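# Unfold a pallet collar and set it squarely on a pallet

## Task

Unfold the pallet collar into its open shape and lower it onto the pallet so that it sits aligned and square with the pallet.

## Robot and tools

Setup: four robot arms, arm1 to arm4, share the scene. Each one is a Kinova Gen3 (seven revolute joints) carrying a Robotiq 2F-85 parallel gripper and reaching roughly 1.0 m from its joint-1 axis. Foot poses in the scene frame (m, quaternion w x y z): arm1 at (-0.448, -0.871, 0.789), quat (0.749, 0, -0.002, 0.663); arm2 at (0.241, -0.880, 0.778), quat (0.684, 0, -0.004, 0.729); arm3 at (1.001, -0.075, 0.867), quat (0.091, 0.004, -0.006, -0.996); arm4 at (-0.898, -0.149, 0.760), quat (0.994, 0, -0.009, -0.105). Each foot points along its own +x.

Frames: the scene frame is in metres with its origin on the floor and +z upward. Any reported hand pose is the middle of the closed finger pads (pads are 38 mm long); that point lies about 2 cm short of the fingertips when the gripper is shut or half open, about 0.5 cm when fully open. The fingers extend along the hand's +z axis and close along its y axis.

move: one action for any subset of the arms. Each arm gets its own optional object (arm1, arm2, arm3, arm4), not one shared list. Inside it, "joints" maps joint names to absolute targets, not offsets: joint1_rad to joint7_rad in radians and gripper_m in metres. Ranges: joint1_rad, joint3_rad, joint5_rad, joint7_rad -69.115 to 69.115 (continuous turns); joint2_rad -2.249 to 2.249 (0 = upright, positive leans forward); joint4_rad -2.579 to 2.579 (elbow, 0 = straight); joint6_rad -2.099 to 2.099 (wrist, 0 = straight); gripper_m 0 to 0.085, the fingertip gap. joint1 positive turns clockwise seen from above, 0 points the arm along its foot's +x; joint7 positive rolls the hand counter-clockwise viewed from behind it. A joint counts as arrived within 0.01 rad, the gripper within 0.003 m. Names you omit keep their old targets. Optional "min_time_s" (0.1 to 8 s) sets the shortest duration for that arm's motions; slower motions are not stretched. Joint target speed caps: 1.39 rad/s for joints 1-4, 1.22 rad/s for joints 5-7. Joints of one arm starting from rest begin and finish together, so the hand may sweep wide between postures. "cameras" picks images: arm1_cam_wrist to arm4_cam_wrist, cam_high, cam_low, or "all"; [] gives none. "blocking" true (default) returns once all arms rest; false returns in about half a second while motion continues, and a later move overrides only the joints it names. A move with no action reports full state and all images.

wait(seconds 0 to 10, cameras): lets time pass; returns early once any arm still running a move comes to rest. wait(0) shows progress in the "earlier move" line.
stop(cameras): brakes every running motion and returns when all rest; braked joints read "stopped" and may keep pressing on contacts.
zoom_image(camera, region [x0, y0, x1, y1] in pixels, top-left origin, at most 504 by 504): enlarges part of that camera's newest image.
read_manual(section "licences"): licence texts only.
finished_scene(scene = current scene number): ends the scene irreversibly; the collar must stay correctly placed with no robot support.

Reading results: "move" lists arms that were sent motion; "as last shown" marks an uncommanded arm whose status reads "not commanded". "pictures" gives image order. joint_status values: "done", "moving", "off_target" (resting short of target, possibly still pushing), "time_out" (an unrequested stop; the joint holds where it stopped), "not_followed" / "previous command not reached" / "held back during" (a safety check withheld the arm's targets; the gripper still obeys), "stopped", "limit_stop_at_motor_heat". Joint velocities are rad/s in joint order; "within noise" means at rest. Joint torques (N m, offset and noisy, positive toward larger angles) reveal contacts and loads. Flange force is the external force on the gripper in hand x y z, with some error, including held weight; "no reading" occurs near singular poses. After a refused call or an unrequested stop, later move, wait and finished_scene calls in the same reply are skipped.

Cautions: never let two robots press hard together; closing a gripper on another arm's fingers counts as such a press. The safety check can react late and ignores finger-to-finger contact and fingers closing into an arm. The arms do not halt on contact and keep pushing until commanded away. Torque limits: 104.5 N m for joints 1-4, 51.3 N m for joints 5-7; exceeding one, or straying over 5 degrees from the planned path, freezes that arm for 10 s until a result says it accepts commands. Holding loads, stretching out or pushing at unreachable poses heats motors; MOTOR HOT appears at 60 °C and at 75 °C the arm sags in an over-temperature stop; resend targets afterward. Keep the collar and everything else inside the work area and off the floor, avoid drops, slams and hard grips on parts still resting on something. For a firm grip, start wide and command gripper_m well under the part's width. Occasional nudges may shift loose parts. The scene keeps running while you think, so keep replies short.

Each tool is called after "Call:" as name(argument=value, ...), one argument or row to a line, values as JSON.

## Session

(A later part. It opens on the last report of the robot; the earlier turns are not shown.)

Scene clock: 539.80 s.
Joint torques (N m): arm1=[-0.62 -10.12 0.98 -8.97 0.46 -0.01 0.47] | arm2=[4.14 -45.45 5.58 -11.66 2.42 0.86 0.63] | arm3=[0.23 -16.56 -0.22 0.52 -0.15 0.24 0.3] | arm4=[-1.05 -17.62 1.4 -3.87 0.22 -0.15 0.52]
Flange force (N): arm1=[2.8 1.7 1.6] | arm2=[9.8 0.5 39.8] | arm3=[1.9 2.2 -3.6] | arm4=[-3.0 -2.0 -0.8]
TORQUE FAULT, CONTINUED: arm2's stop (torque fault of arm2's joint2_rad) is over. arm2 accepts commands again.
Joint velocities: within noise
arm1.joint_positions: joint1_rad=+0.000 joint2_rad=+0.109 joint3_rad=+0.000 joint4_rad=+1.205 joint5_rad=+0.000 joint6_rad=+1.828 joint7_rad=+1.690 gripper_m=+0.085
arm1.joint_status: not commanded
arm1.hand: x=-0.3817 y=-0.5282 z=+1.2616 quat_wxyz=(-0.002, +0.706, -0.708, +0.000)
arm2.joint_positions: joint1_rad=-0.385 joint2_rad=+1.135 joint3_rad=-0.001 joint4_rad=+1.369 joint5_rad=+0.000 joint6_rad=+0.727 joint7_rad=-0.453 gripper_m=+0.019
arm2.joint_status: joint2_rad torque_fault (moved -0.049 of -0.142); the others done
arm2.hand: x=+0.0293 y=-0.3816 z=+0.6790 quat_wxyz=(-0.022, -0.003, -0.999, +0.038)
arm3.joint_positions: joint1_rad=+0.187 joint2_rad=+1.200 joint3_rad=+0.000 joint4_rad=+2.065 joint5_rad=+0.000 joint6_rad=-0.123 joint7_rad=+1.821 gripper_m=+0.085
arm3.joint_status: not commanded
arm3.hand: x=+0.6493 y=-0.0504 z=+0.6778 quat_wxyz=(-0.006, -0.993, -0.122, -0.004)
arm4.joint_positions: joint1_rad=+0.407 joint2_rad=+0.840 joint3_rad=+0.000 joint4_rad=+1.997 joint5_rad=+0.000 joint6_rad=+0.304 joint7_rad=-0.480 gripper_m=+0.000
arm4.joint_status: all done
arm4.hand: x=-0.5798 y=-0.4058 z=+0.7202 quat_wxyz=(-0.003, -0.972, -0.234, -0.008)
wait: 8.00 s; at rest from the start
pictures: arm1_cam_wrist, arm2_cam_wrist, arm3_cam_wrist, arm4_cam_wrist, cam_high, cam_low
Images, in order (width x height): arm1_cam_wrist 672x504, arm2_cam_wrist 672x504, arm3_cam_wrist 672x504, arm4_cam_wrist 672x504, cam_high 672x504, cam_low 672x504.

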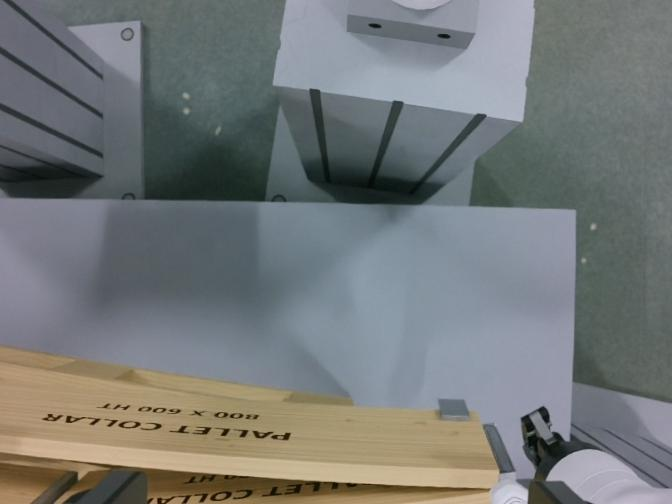

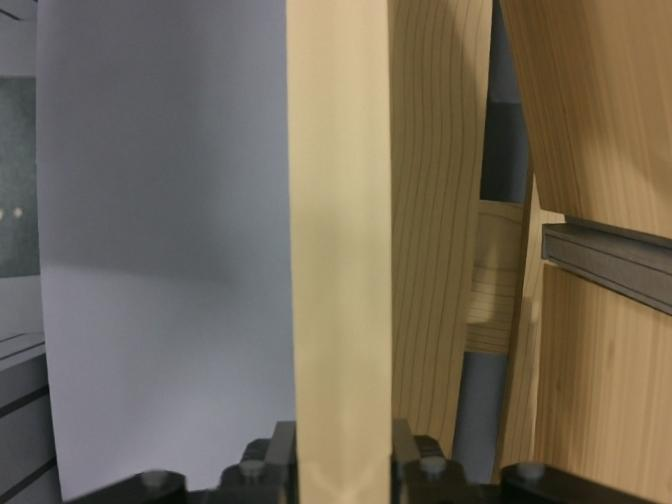

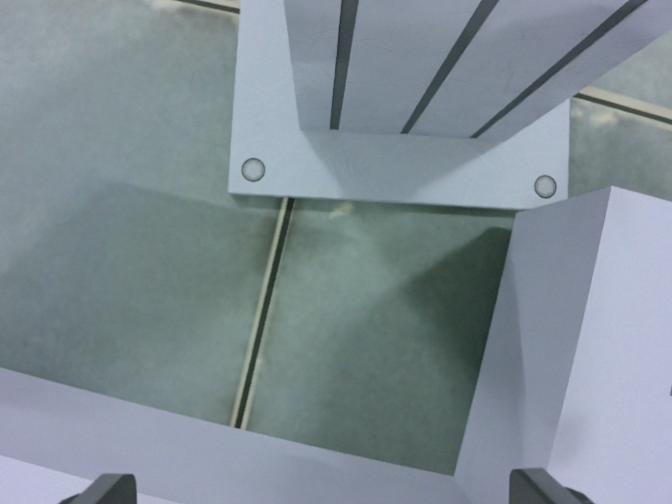

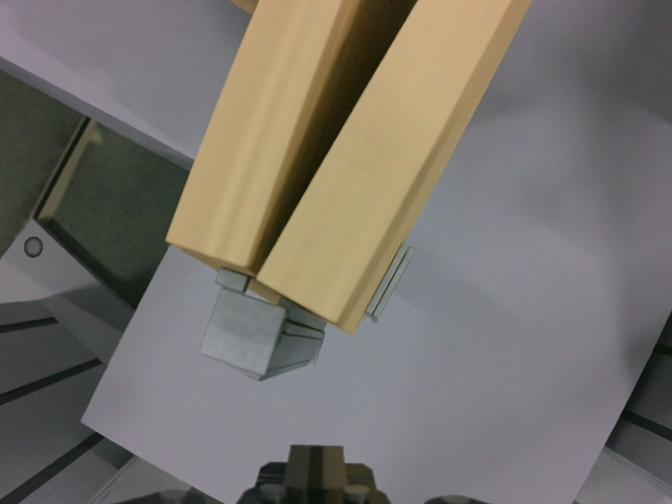

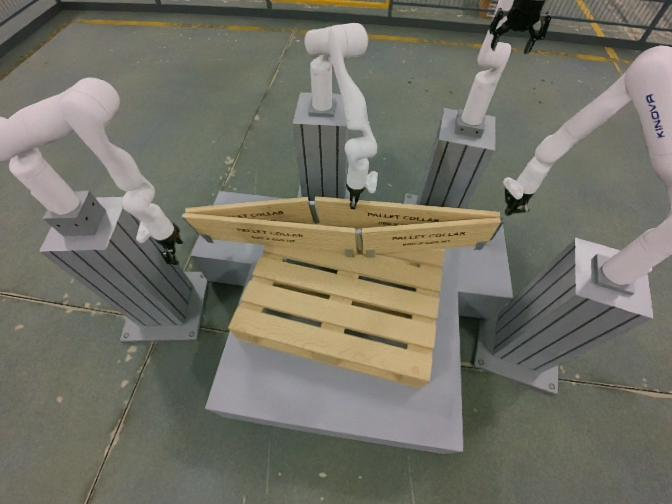

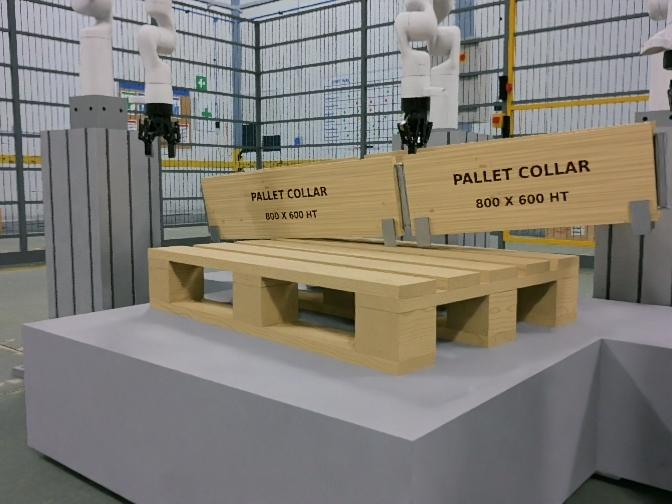

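Call:
move(
  arm4={"joints":{"joint2_rad":0.5,"joint6_rad":0.644},"min_time_s":1.5},
)

Call:
move(
  arm4={"joints":{"joint1_rad":0.0156,"joint2_rad":1.0745,"joint4_rad":0.9547,"joint6_rad":1.1124,"joint7_rad":-1.191,"gripper_m":0.045},"min_time_s":2.5},
  arm3={"joints":{"joint1_rad":-0.1,"joint2_rad":0.75,"joint4_rad":1.6,"joint6_rad":0.79,"joint7_rad":2.5},"min_time_s":2.5},
  cameras=["arm3_cam_wrist","arm4_cam_wrist"],
)

Scene clock: 561.87 s.
Joint torques (N m): arm1=[-0.62 -10.13 1.06 -9.03 0.48 0 0.46] | arm2=[3.72 -46.91 5.38 -12.33 2.33 0.68 0.58] | arm3=[0.23 -16.59 -0.19 0.56 -0.16 0.22 0.32] | arm4=[-1.06 -14.76 1.16 -6.44 0.12 -0.16 0.49]
Flange force (N): arm1=[2.9 1.8 1.9] | arm2=[9.0 0.8 42.1] | arm3=[1.8 2.2 -3.5] | arm4=[-2.5 -2.1 0.0]
move: arm4 done
MOTOR HOT: the motor of arm2's joint2_rad reports 60 °C; the controller stops that arm at 75 °C. To cool a motor, set the load down, stop pushing, or move to a pose that needs little force.
Joint velocities: within noise
arm1, arm3: as last shown
arm2.joint_positions: joint1_rad=-0.385 joint2_rad=+1.135 joint3_rad=-0.001 joint4_rad=+1.369 joint5_rad=+0.000 joint6_rad=+0.727 joint7_rad=-0.453 gripper_m=+0.019
arm2.joint_status: not commanded
arm2.hand: x=+0.0293 y=-0.3817 z=+0.6789 quat_wxyz=(-0.022, -0.003, -0.999, +0.038)
arm4.joint_positions: joint1_rad=+0.407 joint2_rad=+0.500 joint3_rad=+0.000 joint4_rad=+1.997 joint5_rad=+0.000 joint6_rad=+0.644 joint7_rad=-0.480 gripper_m=+0.000
arm4.joint_status: all done
arm4.hand: x=-0.5960 y=-0.3957 z=+0.8567 quat_wxyz=(-0.003, -0.972, -0.234, -0.008)
pictures: none

Scene clock: 564.70 s.
Joint torques (N m): arm1=[-0.64 -10.14 1 -9.01 0.48 0 0.47] | arm2=[3.69 -46.99 5.36 -12.32 2.38 0.64 0.56] | arm3=[0.19 -19.22 -0.28 -6.82 -0.15 0.2 0.31] | arm4=[-0.74 -25.72 1.53 -8.95 0.2 -0.15 0.46]
Flange force (N): arm1=[2.9 1.7 1.7] | arm2=[9.1 1.1 42.2] | arm3=[0.7 4.2 -0.9] | arm4=[-4.6 -1.2 0.0]
move: arm3 done; arm4 done
MOTOR HOT: still on. The motor of arm2's joint2_rad reports 61 °C.
Joint velocities: within noise
arm1: as last shown
arm2.joint_positions: joint1_rad=-0.385 joint2_rad=+1.135 joint3_rad=-0.001 joint4_rad=+1.369 joint5_rad=+0.000 joint6_rad=+0.727 joint7_rad=-0.453 gripper_m=+0.019
arm2.joint_status: not commanded
arm2.hand: x=+0.0293 y=-0.3817 z=+0.6789 quat_wxyz=(-0.022, -0.003, -0.999, +0.038)
arm3.joint_positions: joint1_rad=-0.100 joint2_rad=+0.750 joint3_rad=+0.000 joint4_rad=+1.600 joint5_rad=+0.000 joint6_rad=+0.790 joint7_rad=+2.500 gripper_m=+0.085
arm3.joint_status: all done
arm3.hand: x=+0.5028 y=-0.1928 z=+0.9246 quat_wxyz=(-0.007, -0.822, -0.569, +0.000)
arm4.joint_positions: joint1_rad=+0.016 joint2_rad=+1.075 joint3_rad=+0.000 joint4_rad=+0.955 joint5_rad=+0.000 joint6_rad=+1.112 joint7_rad=-1.191 gripper_m=+0.045
arm4.joint_status: all done
arm4.hand: x=-0.2693 y=-0.3199 z=+0.8054 quat_wxyz=(-0.002, -0.997, -0.077, -0.008)
Images, in order (width x height): arm3_cam_wrist 672x504, arm4_cam_wrist 672x504.

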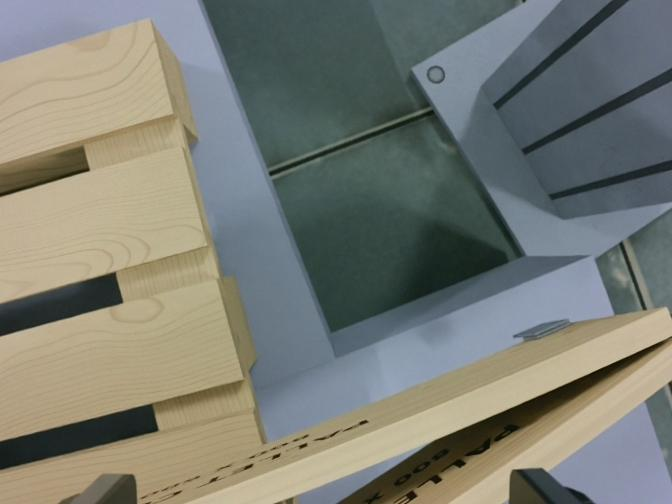

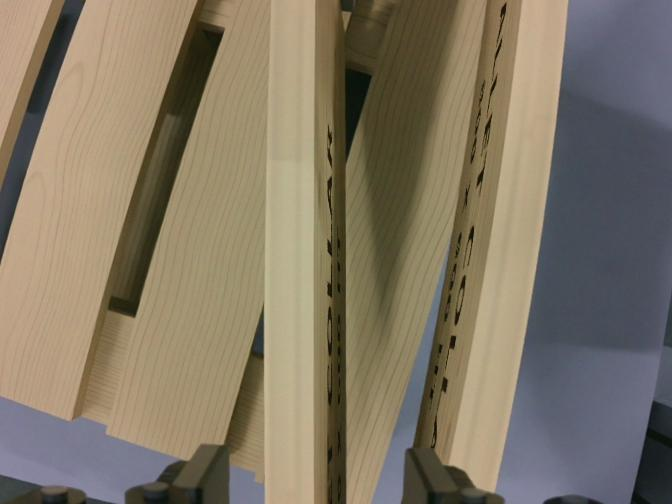

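Call:
move(
  arm4={"joints":{"joint1_rad":-0.0004,"joint2_rad":1.2836,"joint4_rad":0.9695,"joint6_rad":0.8885,"joint7_rad":-1.207,"gripper_m":0.065},"min_time_s":2},
  arm3={"joints":{"joint1_rad":-0.1674,"joint2_rad":1.1522,"joint4_rad":1.2297,"joint6_rad":0.7597,"joint7_rad":1.25,"gripper_m":0.05},"min_time_s":2},
  cameras=["arm3_cam_wrist","arm4_cam_wrist"],
)

Call:
move(
  arm4={"joints":{"gripper_m":0.0}},
  cameras=["arm4_cam_wrist"],
)

Scene clock: 584.20 s.
Joint torques (N m): arm1=[-0.62 -10.14 1.01 -8.99 0.47 -0.02 0.45] | arm2=[2.53 -48.4 3.65 -13.73 1.07 0.05 -0.03] | arm3=[0.08 -23.85 -0.23 -6.59 -0.2 0.21 0.31] | arm4=[-0.31 -26.26 1.92 -8 0.36 -0.29 0.47]
Flange force (N): arm1=[2.8 1.7 1.6] | arm2=[5.2 0.4 43.5] | arm3=[4.3 0.3 -1.3] | arm4=[-4.5 -1.7 -1.4]
move: arm3 done; arm4 done
MOTOR HOT: still on. The motor of arm2's joint2_rad reports 70 °C.
Joint velocities: within noise
arm1: as last shown
arm2.joint_positions: joint1_rad=-0.385 joint2_rad=+1.135 joint3_rad=-0.001 joint4_rad=+1.369 joint5_rad=+0.000 joint6_rad=+0.727 joint7_rad=-0.453 gripper_m=+0.019
arm2.joint_status: not commanded
arm2.hand: x=+0.0293 y=-0.3816 z=+0.6790 quat_wxyz=(-0.022, -0.003, -0.999, +0.038)
arm3.joint_positions: joint1_rad=-0.167 joint2_rad=+1.152 joint3_rad=+0.000 joint4_rad=+1.230 joint5_rad=+0.000 joint6_rad=+0.760 joint7_rad=+1.250 gripper_m=+0.050
arm3.joint_status: all done
arm3.hand: x=+0.4286 y=-0.2584 z=+0.7808 quat_wxyz=(-0.005, -1.000, -0.014, -0.004)
arm4.joint_positions: joint1_rad=+0.000 joint2_rad=+1.284 joint3_rad=+0.000 joint4_rad=+0.970 joint5_rad=+0.000 joint6_rad=+0.888 joint7_rad=-1.207 gripper_m=+0.065
arm4.joint_status: all done
arm4.hand: x=-0.2686 y=-0.3092 z=+0.6651 quat_wxyz=(-0.002, -0.997, -0.077, -0.008)
Images, in order (width x height): arm3_cam_wrist 672x504, arm4_cam_wrist 672x504.

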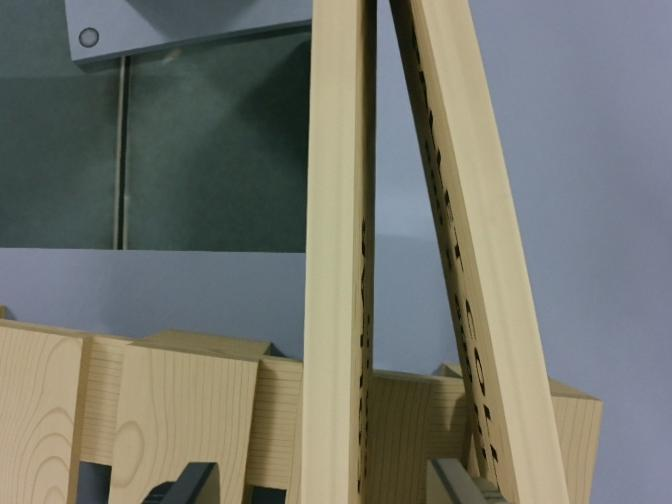

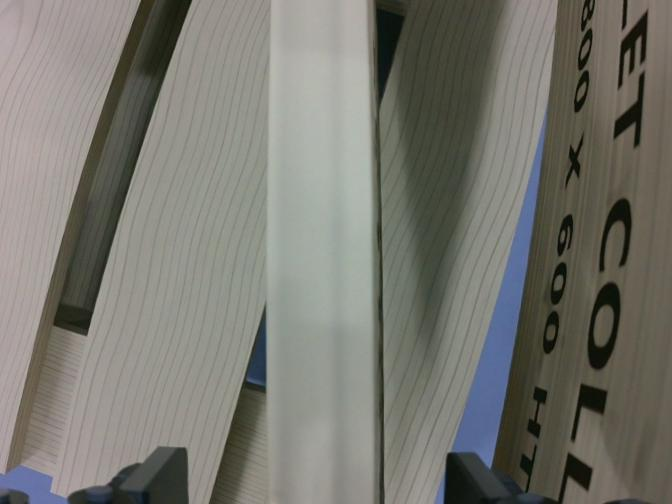

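Scene clock: 585.17 s.
Joint torques (N m): arm1=[-0.63 -10.15 1.05 -9.02 0.46 -0.02 0.46] | arm2=[2.64 -52.98 3.51 -13.38 1.26 2.27 0.6] | arm3=[0.06 -23.86 -0.26 -6.6 -0.2 0.22 0.31] | arm4=[-0.6 -18.75 -1.6 -3.5 -2.48 1.84 0.07]
Flange force (N): arm1=[2.9 1.7 1.7] | arm2=[7.4 2.3 55.5] | arm3=[4.4 0.3 -1.3] | arm4=[-3.0 0.0 -9.4]
move: arm4 off_target
MOTOR HOT: still on. The motor of arm2's joint2_rad reports 70 °C.
TORQUE WARNING: arm2's joint2_rad reached its warning level (56.7 N m). A warning alone does not stop the arm.
Joint velocities: within noise
arm1, arm3: as last shown
arm2.joint_positions: joint1_rad=-0.385 joint2_rad=+1.135 joint3_rad=-0.001 joint4_rad=+1.369 joint5_rad=+0.000 joint6_rad=+0.727 joint7_rad=-0.453 gripper_m=+0.019
arm2.joint_status: not commanded
arm2.hand: x=+0.0292 y=-0.3815 z=+0.6792 quat_wxyz=(-0.022, -0.003, -0.999, +0.038)
arm4.joint_positions: joint1_rad=+0.000 joint2_rad=+1.284 joint3_rad=+0.000 joint4_rad=+0.970 joint5_rad=+0.000 joint6_rad=+0.888 joint7_rad=-1.207 gripper_m=+0.020
arm4.joint_status: gripper_m off_target (ended at +0.020, target +0.000)
arm4.hand: x=-0.2686 y=-0.3092 z=+0.6651 quat_wxyz=(-0.002, -0.997, -0.077, -0.008)
Images, in order (width x height): arm4_cam_wrist 672x504.

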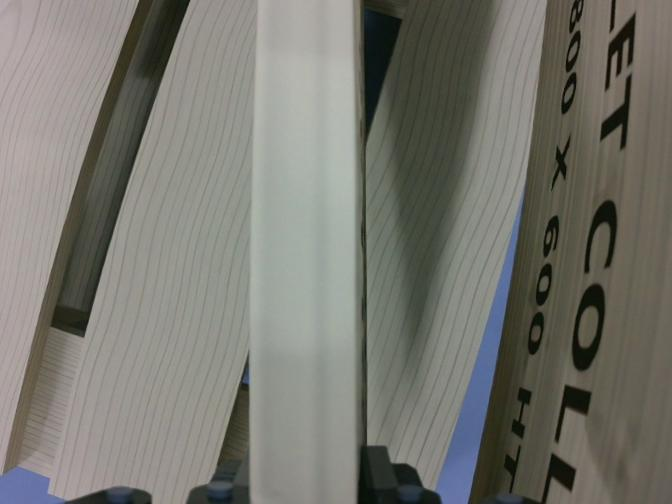

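Call:
move(
  arm2={"joints":{"joint2_rad":1.155,"joint6_rad":0.705},"min_time_s":1.5},
  arm3={"joints":{"joint2_rad":1.4156,"joint4_rad":1.0958,"joint6_rad":0.6302},"min_time_s":1.5},
)

Call:
move(
  arm3={"joints":{"gripper_m":0}},
  cameras=["cam_high","cam_low","arm3_cam_wrist"],
)

Call:
zoom_image(
  camera="cam_high",
  region=[160, 170, 540, 420],
)

Scene clock: 595.37 s.
Joint torques (N m): arm1=[-0.63 -10.12 0.97 -8.98 0.45 0 0.47] | arm2=[4.2 -25.99 4.63 -3.36 2.44 2.13 1.31] | arm3=[0.08 -24.46 -0.17 -5.71 -0.2 0.2 0.31] | arm4=[-0.08 -34.76 0.95 -7.99 -0.94 3.26 0.01]
Flange force (N): arm1=[2.9 1.7 1.6] | arm2=[11.2 0.8 8.2] | arm3=[4.5 0.3 -2.3] | arm4=[0.9 0.9 18.0]
move: arm2 done; arm3 done
MOTOR HOT: still on. The motor of arm2's joint2_rad reports 71 °C.
Joint velocities: within noise
arm1, arm4: as last shown
arm2.joint_positions: joint1_rad=-0.385 joint2_rad=+1.155 joint3_rad=-0.001 joint4_rad=+1.369 joint5_rad=+0.000 joint6_rad=+0.705 joint7_rad=-0.453 gripper_m=+0.019
arm2.joint_status: all done
arm2.hand: x=+0.0297 y=-0.3823 z=+0.6677 quat_wxyz=(-0.022, -0.003, -0.999, +0.037)
arm3.joint_positions: joint1_rad=-0.167 joint2_rad=+1.416 joint3_rad=+0.000 joint4_rad=+1.096 joint5_rad=+0.000 joint6_rad=+0.630 joint7_rad=+1.250 gripper_m=+0.050
arm3.joint_status: all done
arm3.hand: x=+0.4297 y=-0.2598 z=+0.6488 quat_wxyz=(-0.005, -1.000, -0.014, -0.004)
pictures: none

Scene clock: 596.23 s.
Joint torques (N m): arm1=[-0.64 -10.14 1.01 -9.01 0.46 -0.01 0.46] | arm2=[5.28 -29.25 5.67 -4.33 2.2 1.74 0.68] | arm3=[10.08 -11.78 9.58 -2.6 3.33 -0.15 0.72] | arm4=[-0.24 -33.41 -0.67 -8.75 -2.37 2.31 -0.4]
Flange force (N): arm1=[2.9 1.7 1.7] | arm2=[12.7 2.2 13.4] | arm3=[12.6 16.0 -24.8] | arm4=[-3.1 0.2 13.9]
move: arm3 off_target
MOTOR HOT: still on. The motor of arm2's joint2_rad reports 71 °C.
Joint velocities: within noise
arm1: as last shown
arm2.joint_positions: joint1_rad=-0.385 joint2_rad=+1.155 joint3_rad=-0.001 joint4_rad=+1.369 joint5_rad=+0.000 joint6_rad=+0.705 joint7_rad=-0.453 gripper_m=+0.019
arm2.joint_status: not commanded
arm2.hand: x=+0.0298 y=-0.3824 z=+0.6675 quat_wxyz=(-0.022, -0.003, -0.999, +0.037)
arm3.joint_positions: joint1_rad=-0.167 joint2_rad=+1.416 joint3_rad=+0.000 joint4_rad=+1.096 joint5_rad=+0.000 joint6_rad=+0.630 joint7_rad=+1.250 gripper_m=+0.017
arm3.joint_status: gripper_m off_target (ended at +0.017, target +0.000)
arm3.hand: x=+0.4296 y=-0.2598 z=+0.6488 quat_wxyz=(-0.005, -1.000, -0.014, -0.004)
arm4.joint_positions: joint1_rad=+0.000 joint2_rad=+1.284 joint3_rad=+0.000 joint4_rad=+0.970 joint5_rad=+0.000 joint6_rad=+0.889 joint7_rad=-1.207 gripper_m=+0.020
arm4.joint_status: not commanded
arm4.hand: x=-0.2686 y=-0.3092 z=+0.6652 quat_wxyz=(-0.002, -0.997, -0.077, -0.008)
pictures: arm3_cam_wrist, cam_high, cam_low
Images, in order (width x height): arm3_cam_wrist 672x504, cam_high 672x504, cam_low 672x504.

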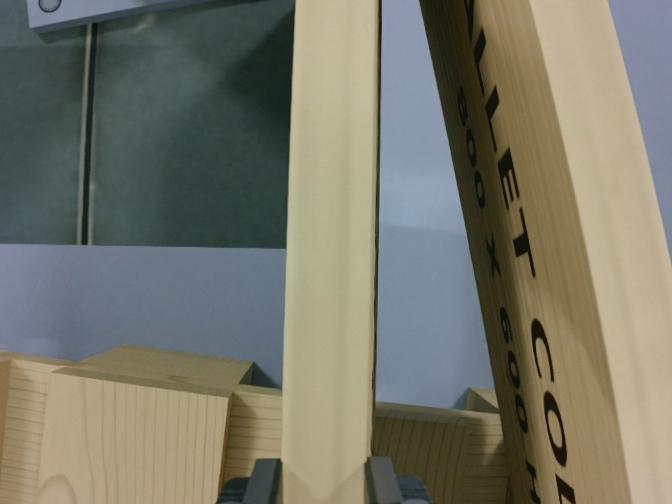

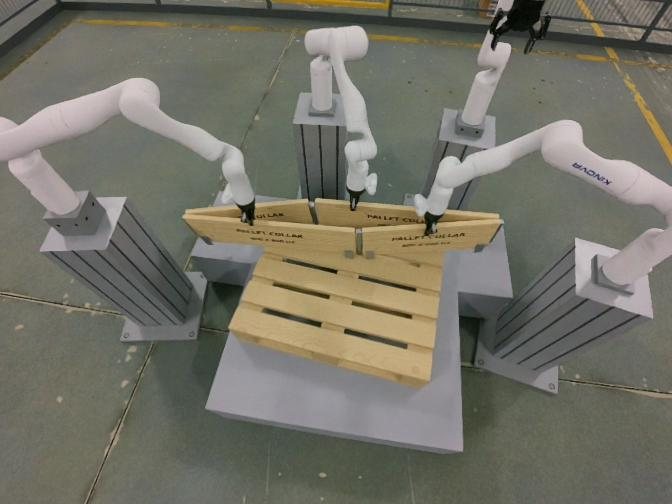

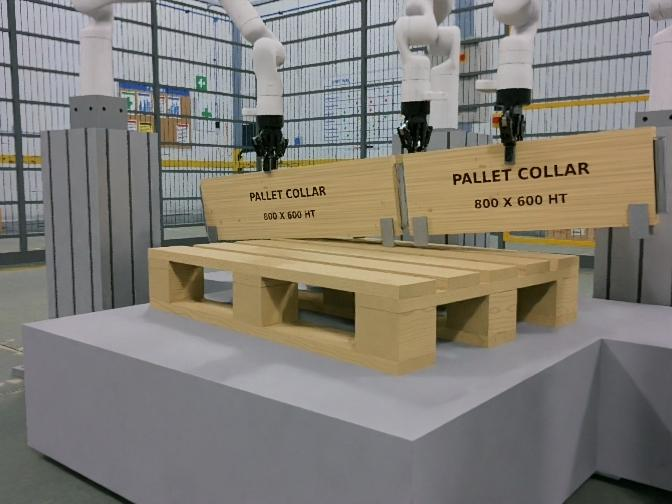

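Scaled by 1.326 from the camera's image (finer frame: 960x720).

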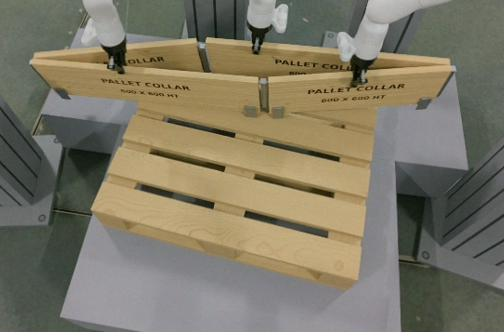

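Call:
move(
  arm2={"joints":{"joint1_rad":-0.385,"joint2_rad":1.0129,"joint3_rad":0,"joint4_rad":1.5084,"joint5_rad":0,"joint6_rad":0.6203,"joint7_rad":-0.453},"min_time_s":5},
  arm3={"joints":{"joint2_rad":1.2589,"joint4_rad":1.1909,"joint6_rad":0.6918},"min_time_s":5},
  arm4={"joints":{"joint2_rad":1.1887,"joint4_rad":0.995,"joint6_rad":0.9579},"min_time_s":5},
  cameras=["cam_high","cam_low","arm2_cam_wrist"],
)

Scene clock: 619.77 s.
Joint torques (N m): arm1=[-0.63 -10.16 0.99 -8.99 0.47 0 0.46] | arm2=[3.48 -32.01 2.84 -6.53 0.91 0.57 0.8] | arm3=[-0.52 -39.88 -0.9 -10.6 -0.48 0.28 0.63] | arm4=[0.42 -31.89 3.02 -7.17 0.24 3.46 -0.56]
Flange force (N): arm1=[2.8 1.7 1.7] | arm2=[9.5 2.4 19.4] | arm3=[0.7 0.9 25.2] | arm4=[2.3 1.6 14.3]
move: arm2 done; arm3 done; arm4 done
MOTOR HOT: still on. The motor of arm2's joint2_rad reports 72 °C.
Joint velocities: within noise
arm1: as last shown
arm2.joint_positions: joint1_rad=-0.385 joint2_rad=+1.013 joint3_rad=+0.000 joint4_rad=+1.508 joint5_rad=+0.000 joint6_rad=+0.620 joint7_rad=-0.453 gripper_m=+0.019
arm2.joint_status: all done
arm2.hand: x=+0.0297 y=-0.3825 z=+0.7198 quat_wxyz=(-0.003, -0.002, -1.000, -0.003)
arm3.joint_positions: joint1_rad=-0.167 joint2_rad=+1.259 joint3_rad=+0.000 joint4_rad=+1.191 joint5_rad=+0.000 joint6_rad=+0.692 joint7_rad=+1.250 gripper_m=+0.017
arm3.joint_status: all done
arm3.hand: x=+0.4290 y=-0.2590 z=+0.7247 quat_wxyz=(-0.005, -1.000, -0.014, -0.004)
arm4.joint_positions: joint1_rad=+0.000 joint2_rad=+1.189 joint3_rad=+0.000 joint4_rad=+0.995 joint5_rad=+0.000 joint6_rad=+0.958 joint7_rad=-1.207 gripper_m=+0.019
arm4.joint_status: all done
arm4.hand: x=-0.2695 y=-0.3091 z=+0.7202 quat_wxyz=(-0.002, -0.997, -0.077, -0.008)
pictures: arm2_cam_wrist, cam_high, cam_low
Images, in order (width x height): arm2_cam_wrist 672x504, cam_high 672x504, cam_low 672x504.

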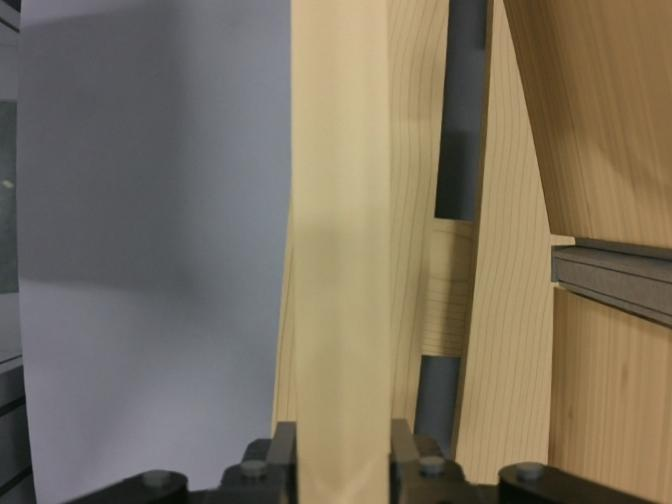

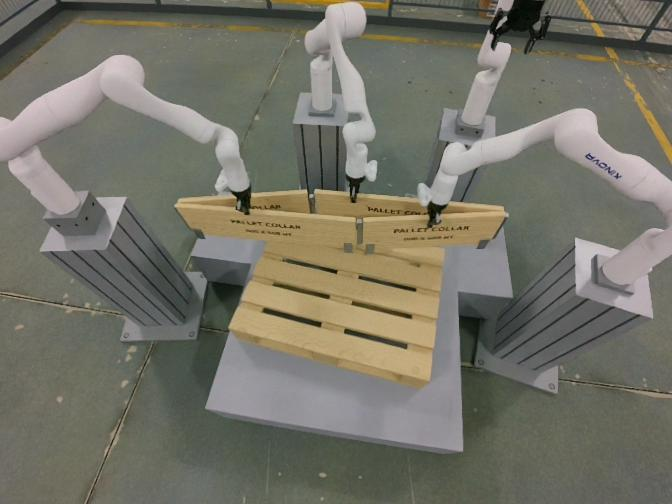

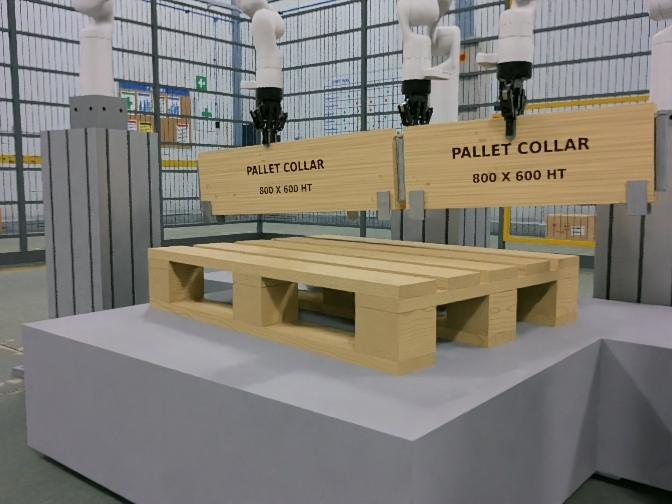

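Call:
move(
  arm2={"joints":{"joint1_rad":-0.2821,"joint2_rad":0.9763,"joint4_rad":1.6189,"joint6_rad":0.5464,"joint7_rad":-0.39},"min_time_s":6},
  arm3={"joints":{"joint1_rad":0.0831,"joint2_rad":1.2148,"joint4_rad":1.3277,"joint6_rad":0.5991,"joint7_rad":1.4605},"min_time_s":6},
  arm4={"joints":{"joint1_rad":-0.1468,"joint2_rad":1.2271,"joint4_rad":0.899,"joint6_rad":1.0155,"joint7_rad":-1.0334},"min_time_s":6},
)

Call:
move(
  arm2={"joints":{"joint1_rad":-0.208,"joint2_rad":0.9302,"joint4_rad":1.772,"joint6_rad":0.4394,"joint7_rad":-0.366},"min_time_s":6},
  arm3={"joints":{"joint1_rad":0.3002,"joint2_rad":1.3628,"joint4_rad":0.897,"joint6_rad":0.8818,"joint7_rad":1.6276},"min_time_s":6},
  arm4={"joints":{"joint1_rad":-0.2711,"joint2_rad":1.1826,"joint4_rad":1.0102,"joint6_rad":0.9488,"joint7_rad":-0.8077},"min_time_s":6},
  cameras=["all"],
)

Call:
zoom_image(
  camera="cam_high",
  region=[160, 170, 540, 420],
)

Scene clock: 651.00 s.
Joint torques (N m): arm1=[-0.61 -10.13 0.99 -8.99 0.47 0 0.46] | arm2=[6.68 -34.65 6.26 -11.35 0.7 -2.64 -0.52] | arm3=[-5.07 -50.48 -4.75 -25.52 -1.29 -8.76 0.84] | arm4=[-3.26 -42.9 1.33 -21.35 0.53 -6.34 0.2]
Flange force (N): arm1=[2.8 1.7 1.7] | arm2=[10.1 -7.0 20.6] | arm3=[27.1 -8.5 25.5] | arm4=[-20.5 -7.2 14.0]
move: arm2 done; arm3 done; arm4 done
MOTOR HOT: still on. The motor of arm2's joint2_rad reports 74 °C.
TORQUE WARNING: arm3's joint2_rad reached its warning level (56.7 N m). A warning alone does not stop the arm.
Joint velocities: within noise
arm1.joint_positions: joint1_rad=+0.000 joint2_rad=+0.109 joint3_rad=+0.000 joint4_rad=+1.205 joint5_rad=+0.000 joint6_rad=+1.828 joint7_rad=+1.690 gripper_m=+0.085
arm1.joint_status: not commanded
arm1.hand: x=-0.3817 y=-0.5282 z=+1.2616 quat_wxyz=(-0.002, +0.706, -0.708, +0.000)
arm2.joint_positions: joint1_rad=-0.282 joint2_rad=+0.976 joint3_rad=+0.000 joint4_rad=+1.619 joint5_rad=+0.000 joint6_rad=+0.546 joint7_rad=-0.390 gripper_m=+0.019
arm2.joint_status: all done
arm2.hand: x=+0.0913 y=-0.3895 z=+0.7202 quat_wxyz=(-0.003, -0.022, -1.000, -0.003)
arm3.joint_positions: joint1_rad=+0.083 joint2_rad=+1.215 joint3_rad=+0.000 joint4_rad=+1.328 joint5_rad=+0.000 joint6_rad=+0.599 joint7_rad=+1.461 gripper_m=+0.017
arm3.joint_status: all done
arm3.hand: x=+0.4309 y=-0.1084 z=+0.7232 quat_wxyz=(-0.005, -1.000, +0.006, -0.004)
arm4.joint_positions: joint1_rad=-0.147 joint2_rad=+1.227 joint3_rad=+0.000 joint4_rad=+0.899 joint5_rad=+0.000 joint6_rad=+1.015 joint7_rad=-1.033 gripper_m=+0.019
arm4.joint_status: all done
arm4.hand: x=-0.2372 y=-0.2167 z=+0.7205 quat_wxyz=(-0.003, -0.972, -0.234, -0.008)
pictures: none

Scene clock: 657.30 s.
Joint torques (N m): arm1=[-0.67 -10.13 1.01 -9.04 0.48 -0.01 0.47] | arm2=[1.56 -26.45 1.63 -6.5 0.74 -0.64 0.25] | arm3=[-12.9 -53.51 -9.85 -25.32 -3.48 -7.33 1.29] | arm4=[-3.48 -49.97 2.22 -28.94 0.39 -11.48 -1.05]
Flange force (N): arm1=[3.0 1.7 1.9] | arm2=no reading | arm3=[25.4 -14.6 25.6] | arm4=[-25.9 -15.8 18.2]
move: arm2 limit_stop_at_motor_heat; arm3 done; arm4 done
OVER-TEMPERATURE FAULT: MOTORS ONLY BRAKING. The motor of arm2's joint2_rad reached 75 °C. Robot arm2 may sink or be pushed. Robot arm2 did not run this call's action whole. The stop still runs: until a result tells its end, robot arm2, its gripper or tool too, takes no command.
MOTOR HOT: still on. The motor of arm2's joint2_rad reports 75 °C.
TORQUE WARNING: arm3's joint2_rad reached its warning level (56.7 N m). A warning alone does not stop the arm.
Joint velocities: arm1=[within noise] | arm2=[0 0.259 -0.001 0.085 0 -0.002 0] | arm3=[-0.015 -0.001 -0.014 -0.01 -0.009 0 -0.001] | arm4=[within noise]
arm1: as last shown
arm2.joint_positions: joint1_rad=-0.208 joint2_rad=+0.943 joint3_rad=-0.001 joint4_rad=+1.776 joint5_rad=+0.000 joint6_rad=+0.442 joint7_rad=-0.366 gripper_m=+0.019
arm2.joint_status: joint2_rad limit_stop_at_motor_heat; the others done
arm2.on_its_own: joint1_rad to joint7_rad can sink or be pushed now: their motors only brake
arm2.hand: x=+0.1401 y=-0.4267 z=+0.7137 quat_wxyz=(-0.005, -0.047, -0.999, +0.007)
arm3.joint_positions: joint1_rad=+0.300 joint2_rad=+1.363 joint3_rad=+0.000 joint4_rad=+0.897 joint5_rad=+0.000 joint6_rad=+0.882 joint7_rad=+1.628 gripper_m=+0.017
arm3.joint_status: all done
arm3.hand: x=+0.3552 y=+0.0249 z=+0.7212 quat_wxyz=(-0.005, -1.000, +0.031, -0.004)
arm4.joint_positions: joint1_rad=-0.271 joint2_rad=+1.183 joint3_rad=+0.000 joint4_rad=+1.010 joint5_rad=+0.000 joint6_rad=+0.949 joint7_rad=-0.808 gripper_m=+0.019
arm4.joint_status: all done
arm4.hand: x=-0.2522 y=-0.1355 z=+0.7202 quat_wxyz=(-0.004, -0.916, -0.400, -0.007)
pictures: arm1_cam_wrist, arm2_cam_wrist, arm3_cam_wrist, arm4_cam_wrist, cam_high, cam_low
Images, in order (width x height): arm1_cam_wrist 672x504, arm2_cam_wrist 672x504, arm3_cam_wrist 672x504, arm4_cam_wrist 672x504, cam_high 672x504, cam_low 672x504.

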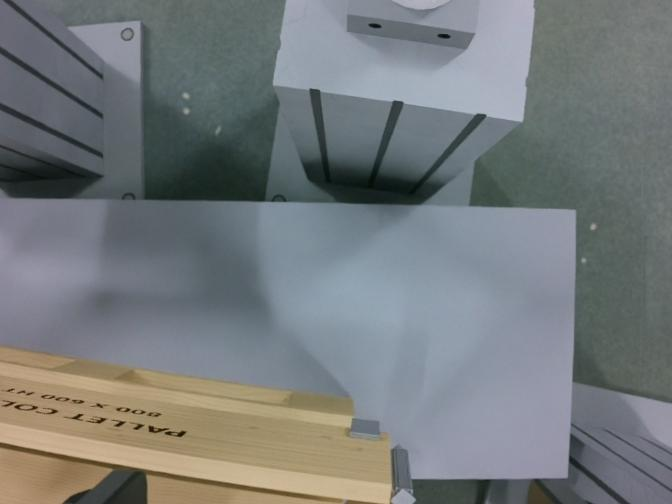

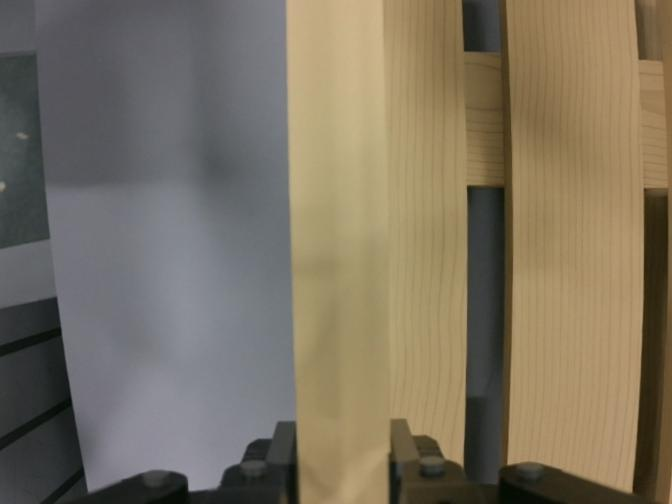

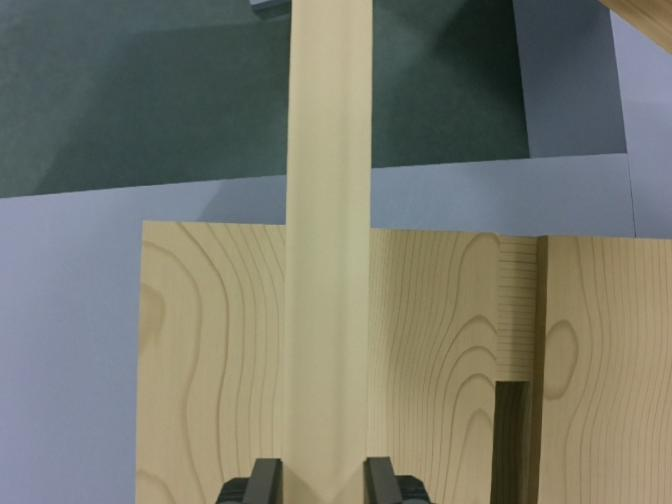

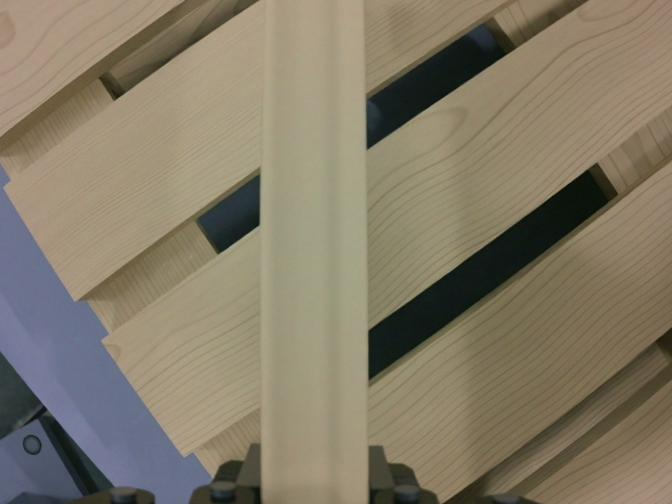

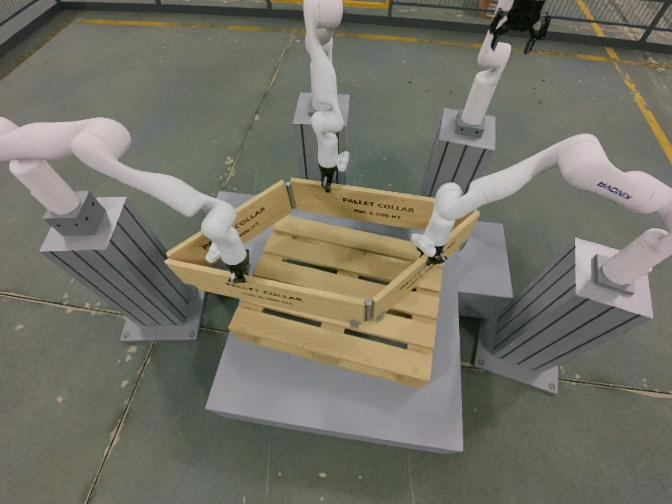

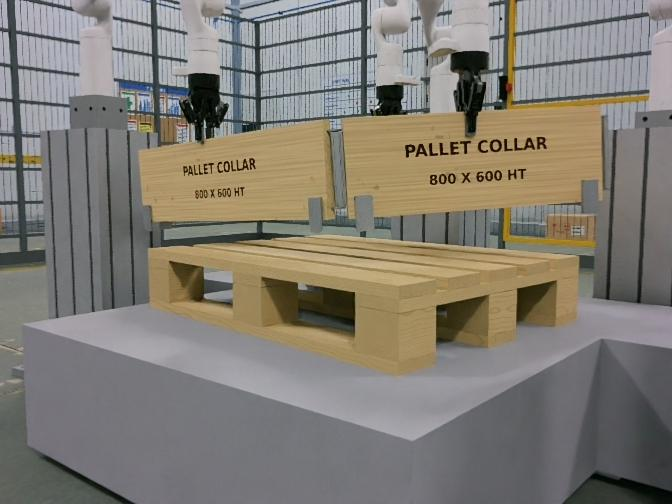

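Scaled by 1.326 from the camera's image (finer frame: 960x720).

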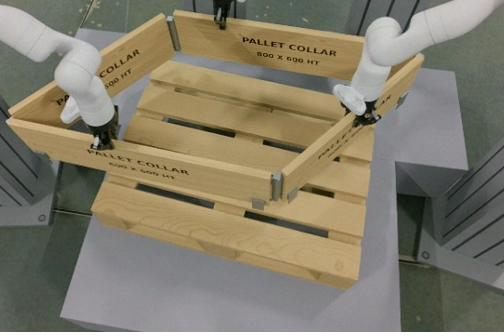

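Call:
move(
  arm3={"joints":{"joint2_rad":1.519,"joint4_rad":0.7825,"joint6_rad":0.8401},"min_time_s":6},
  arm4={"joints":{"joint2_rad":1.3147,"joint4_rad":0.9686,"joint6_rad":0.8583},"min_time_s":6},
  cameras=["cam_high","cam_low"],
)

Scene clock: 685.43 s.
Joint torques (N m): arm1=[-0.64 -10.14 1 -8.98 0.46 0 0.44] | arm2=[0.87 -3.27 -0.7 3.12 -1.45 -1.34 -0.99] | arm3=[-50.12 8.5 -39.63 -20.57 -16.57 -22.84 0.63] | arm4=[-17.5 -0.61 -11.97 -32.87 -4.61 -32.31 -0.23]
Flange force (N): arm1=[2.8 1.6 1.6] | arm2=no reading | arm3=[87.5 -67.0 -112.9] | arm4=[-82.3 -44.6 -103.2]
move: arm3 done; arm4 done
OVER-TEMPERATURE FAULT: MOTORS ONLY BRAKING. As an earlier result told, the motor of arm2's joint2_rad reached 75 °C. Robot arm2's stop still runs.
MOTOR HOT: still on. The motor of arm2's joint2_rad reports 67 °C.
TORQUE WARNING: arm4's joint2_rad reached its warning level (56.7 N m). A warning alone does not stop the arm.
Joint velocities: arm1=[within noise] | arm2=[0.001 0.002 0 -0.008 0 0.012 0] | arm3=[within noise] | arm4=[within noise]
arm1: as last shown
arm2.joint_positions: joint1_rad=-0.208 joint2_rad=+1.076 joint3_rad=-0.005 joint4_rad=+1.727 joint5_rad=+0.000 joint6_rad=+0.327 joint7_rad=-0.366 gripper_m=+0.019
arm2.joint_status: not commanded
arm2.on_its_own: joint1_rad to joint7_rad can sink or be pushed now: their motors only brake
arm2.hand: x=+0.1342 y=-0.4126 z=+0.6565 quat_wxyz=(+0.001, -0.046, -0.999, -0.008)
arm3.joint_positions: joint1_rad=+0.300 joint2_rad=+1.519 joint3_rad=+0.000 joint4_rad=+0.782 joint5_rad=+0.000 joint6_rad=+0.840 joint7_rad=+1.628 gripper_m=+0.017
arm3.joint_status: all done
arm3.hand: x=+0.3560 y=+0.0246 z=+0.6461 quat_wxyz=(-0.005, -1.000, +0.031, -0.004)
arm4.joint_positions: joint1_rad=-0.271 joint2_rad=+1.315 joint3_rad=+0.000 joint4_rad=+0.968 joint5_rad=+0.000 joint6_rad=+0.867 joint7_rad=-0.808 gripper_m=+0.019
arm4.joint_status: all done
arm4.hand: x=-0.2536 y=-0.1358 z=+0.6452 quat_wxyz=(-0.003, -0.916, -0.400, -0.003)
Images, in order (width x height): cam_high 672x504, cam_low 672x504.

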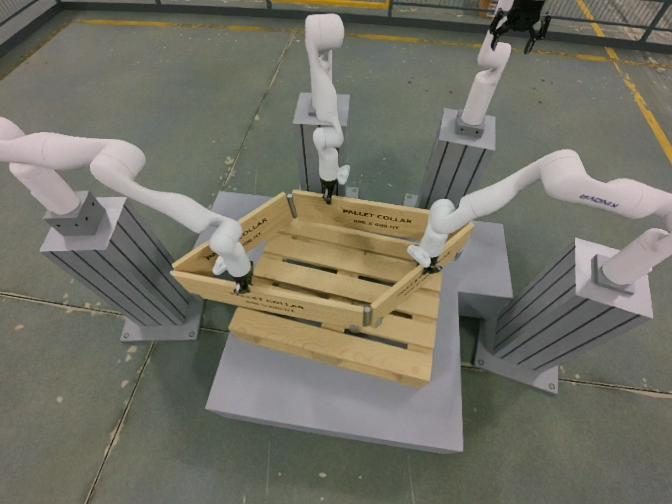

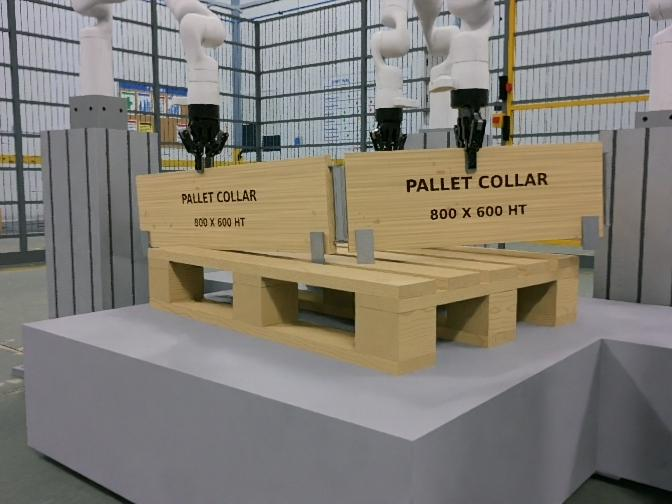

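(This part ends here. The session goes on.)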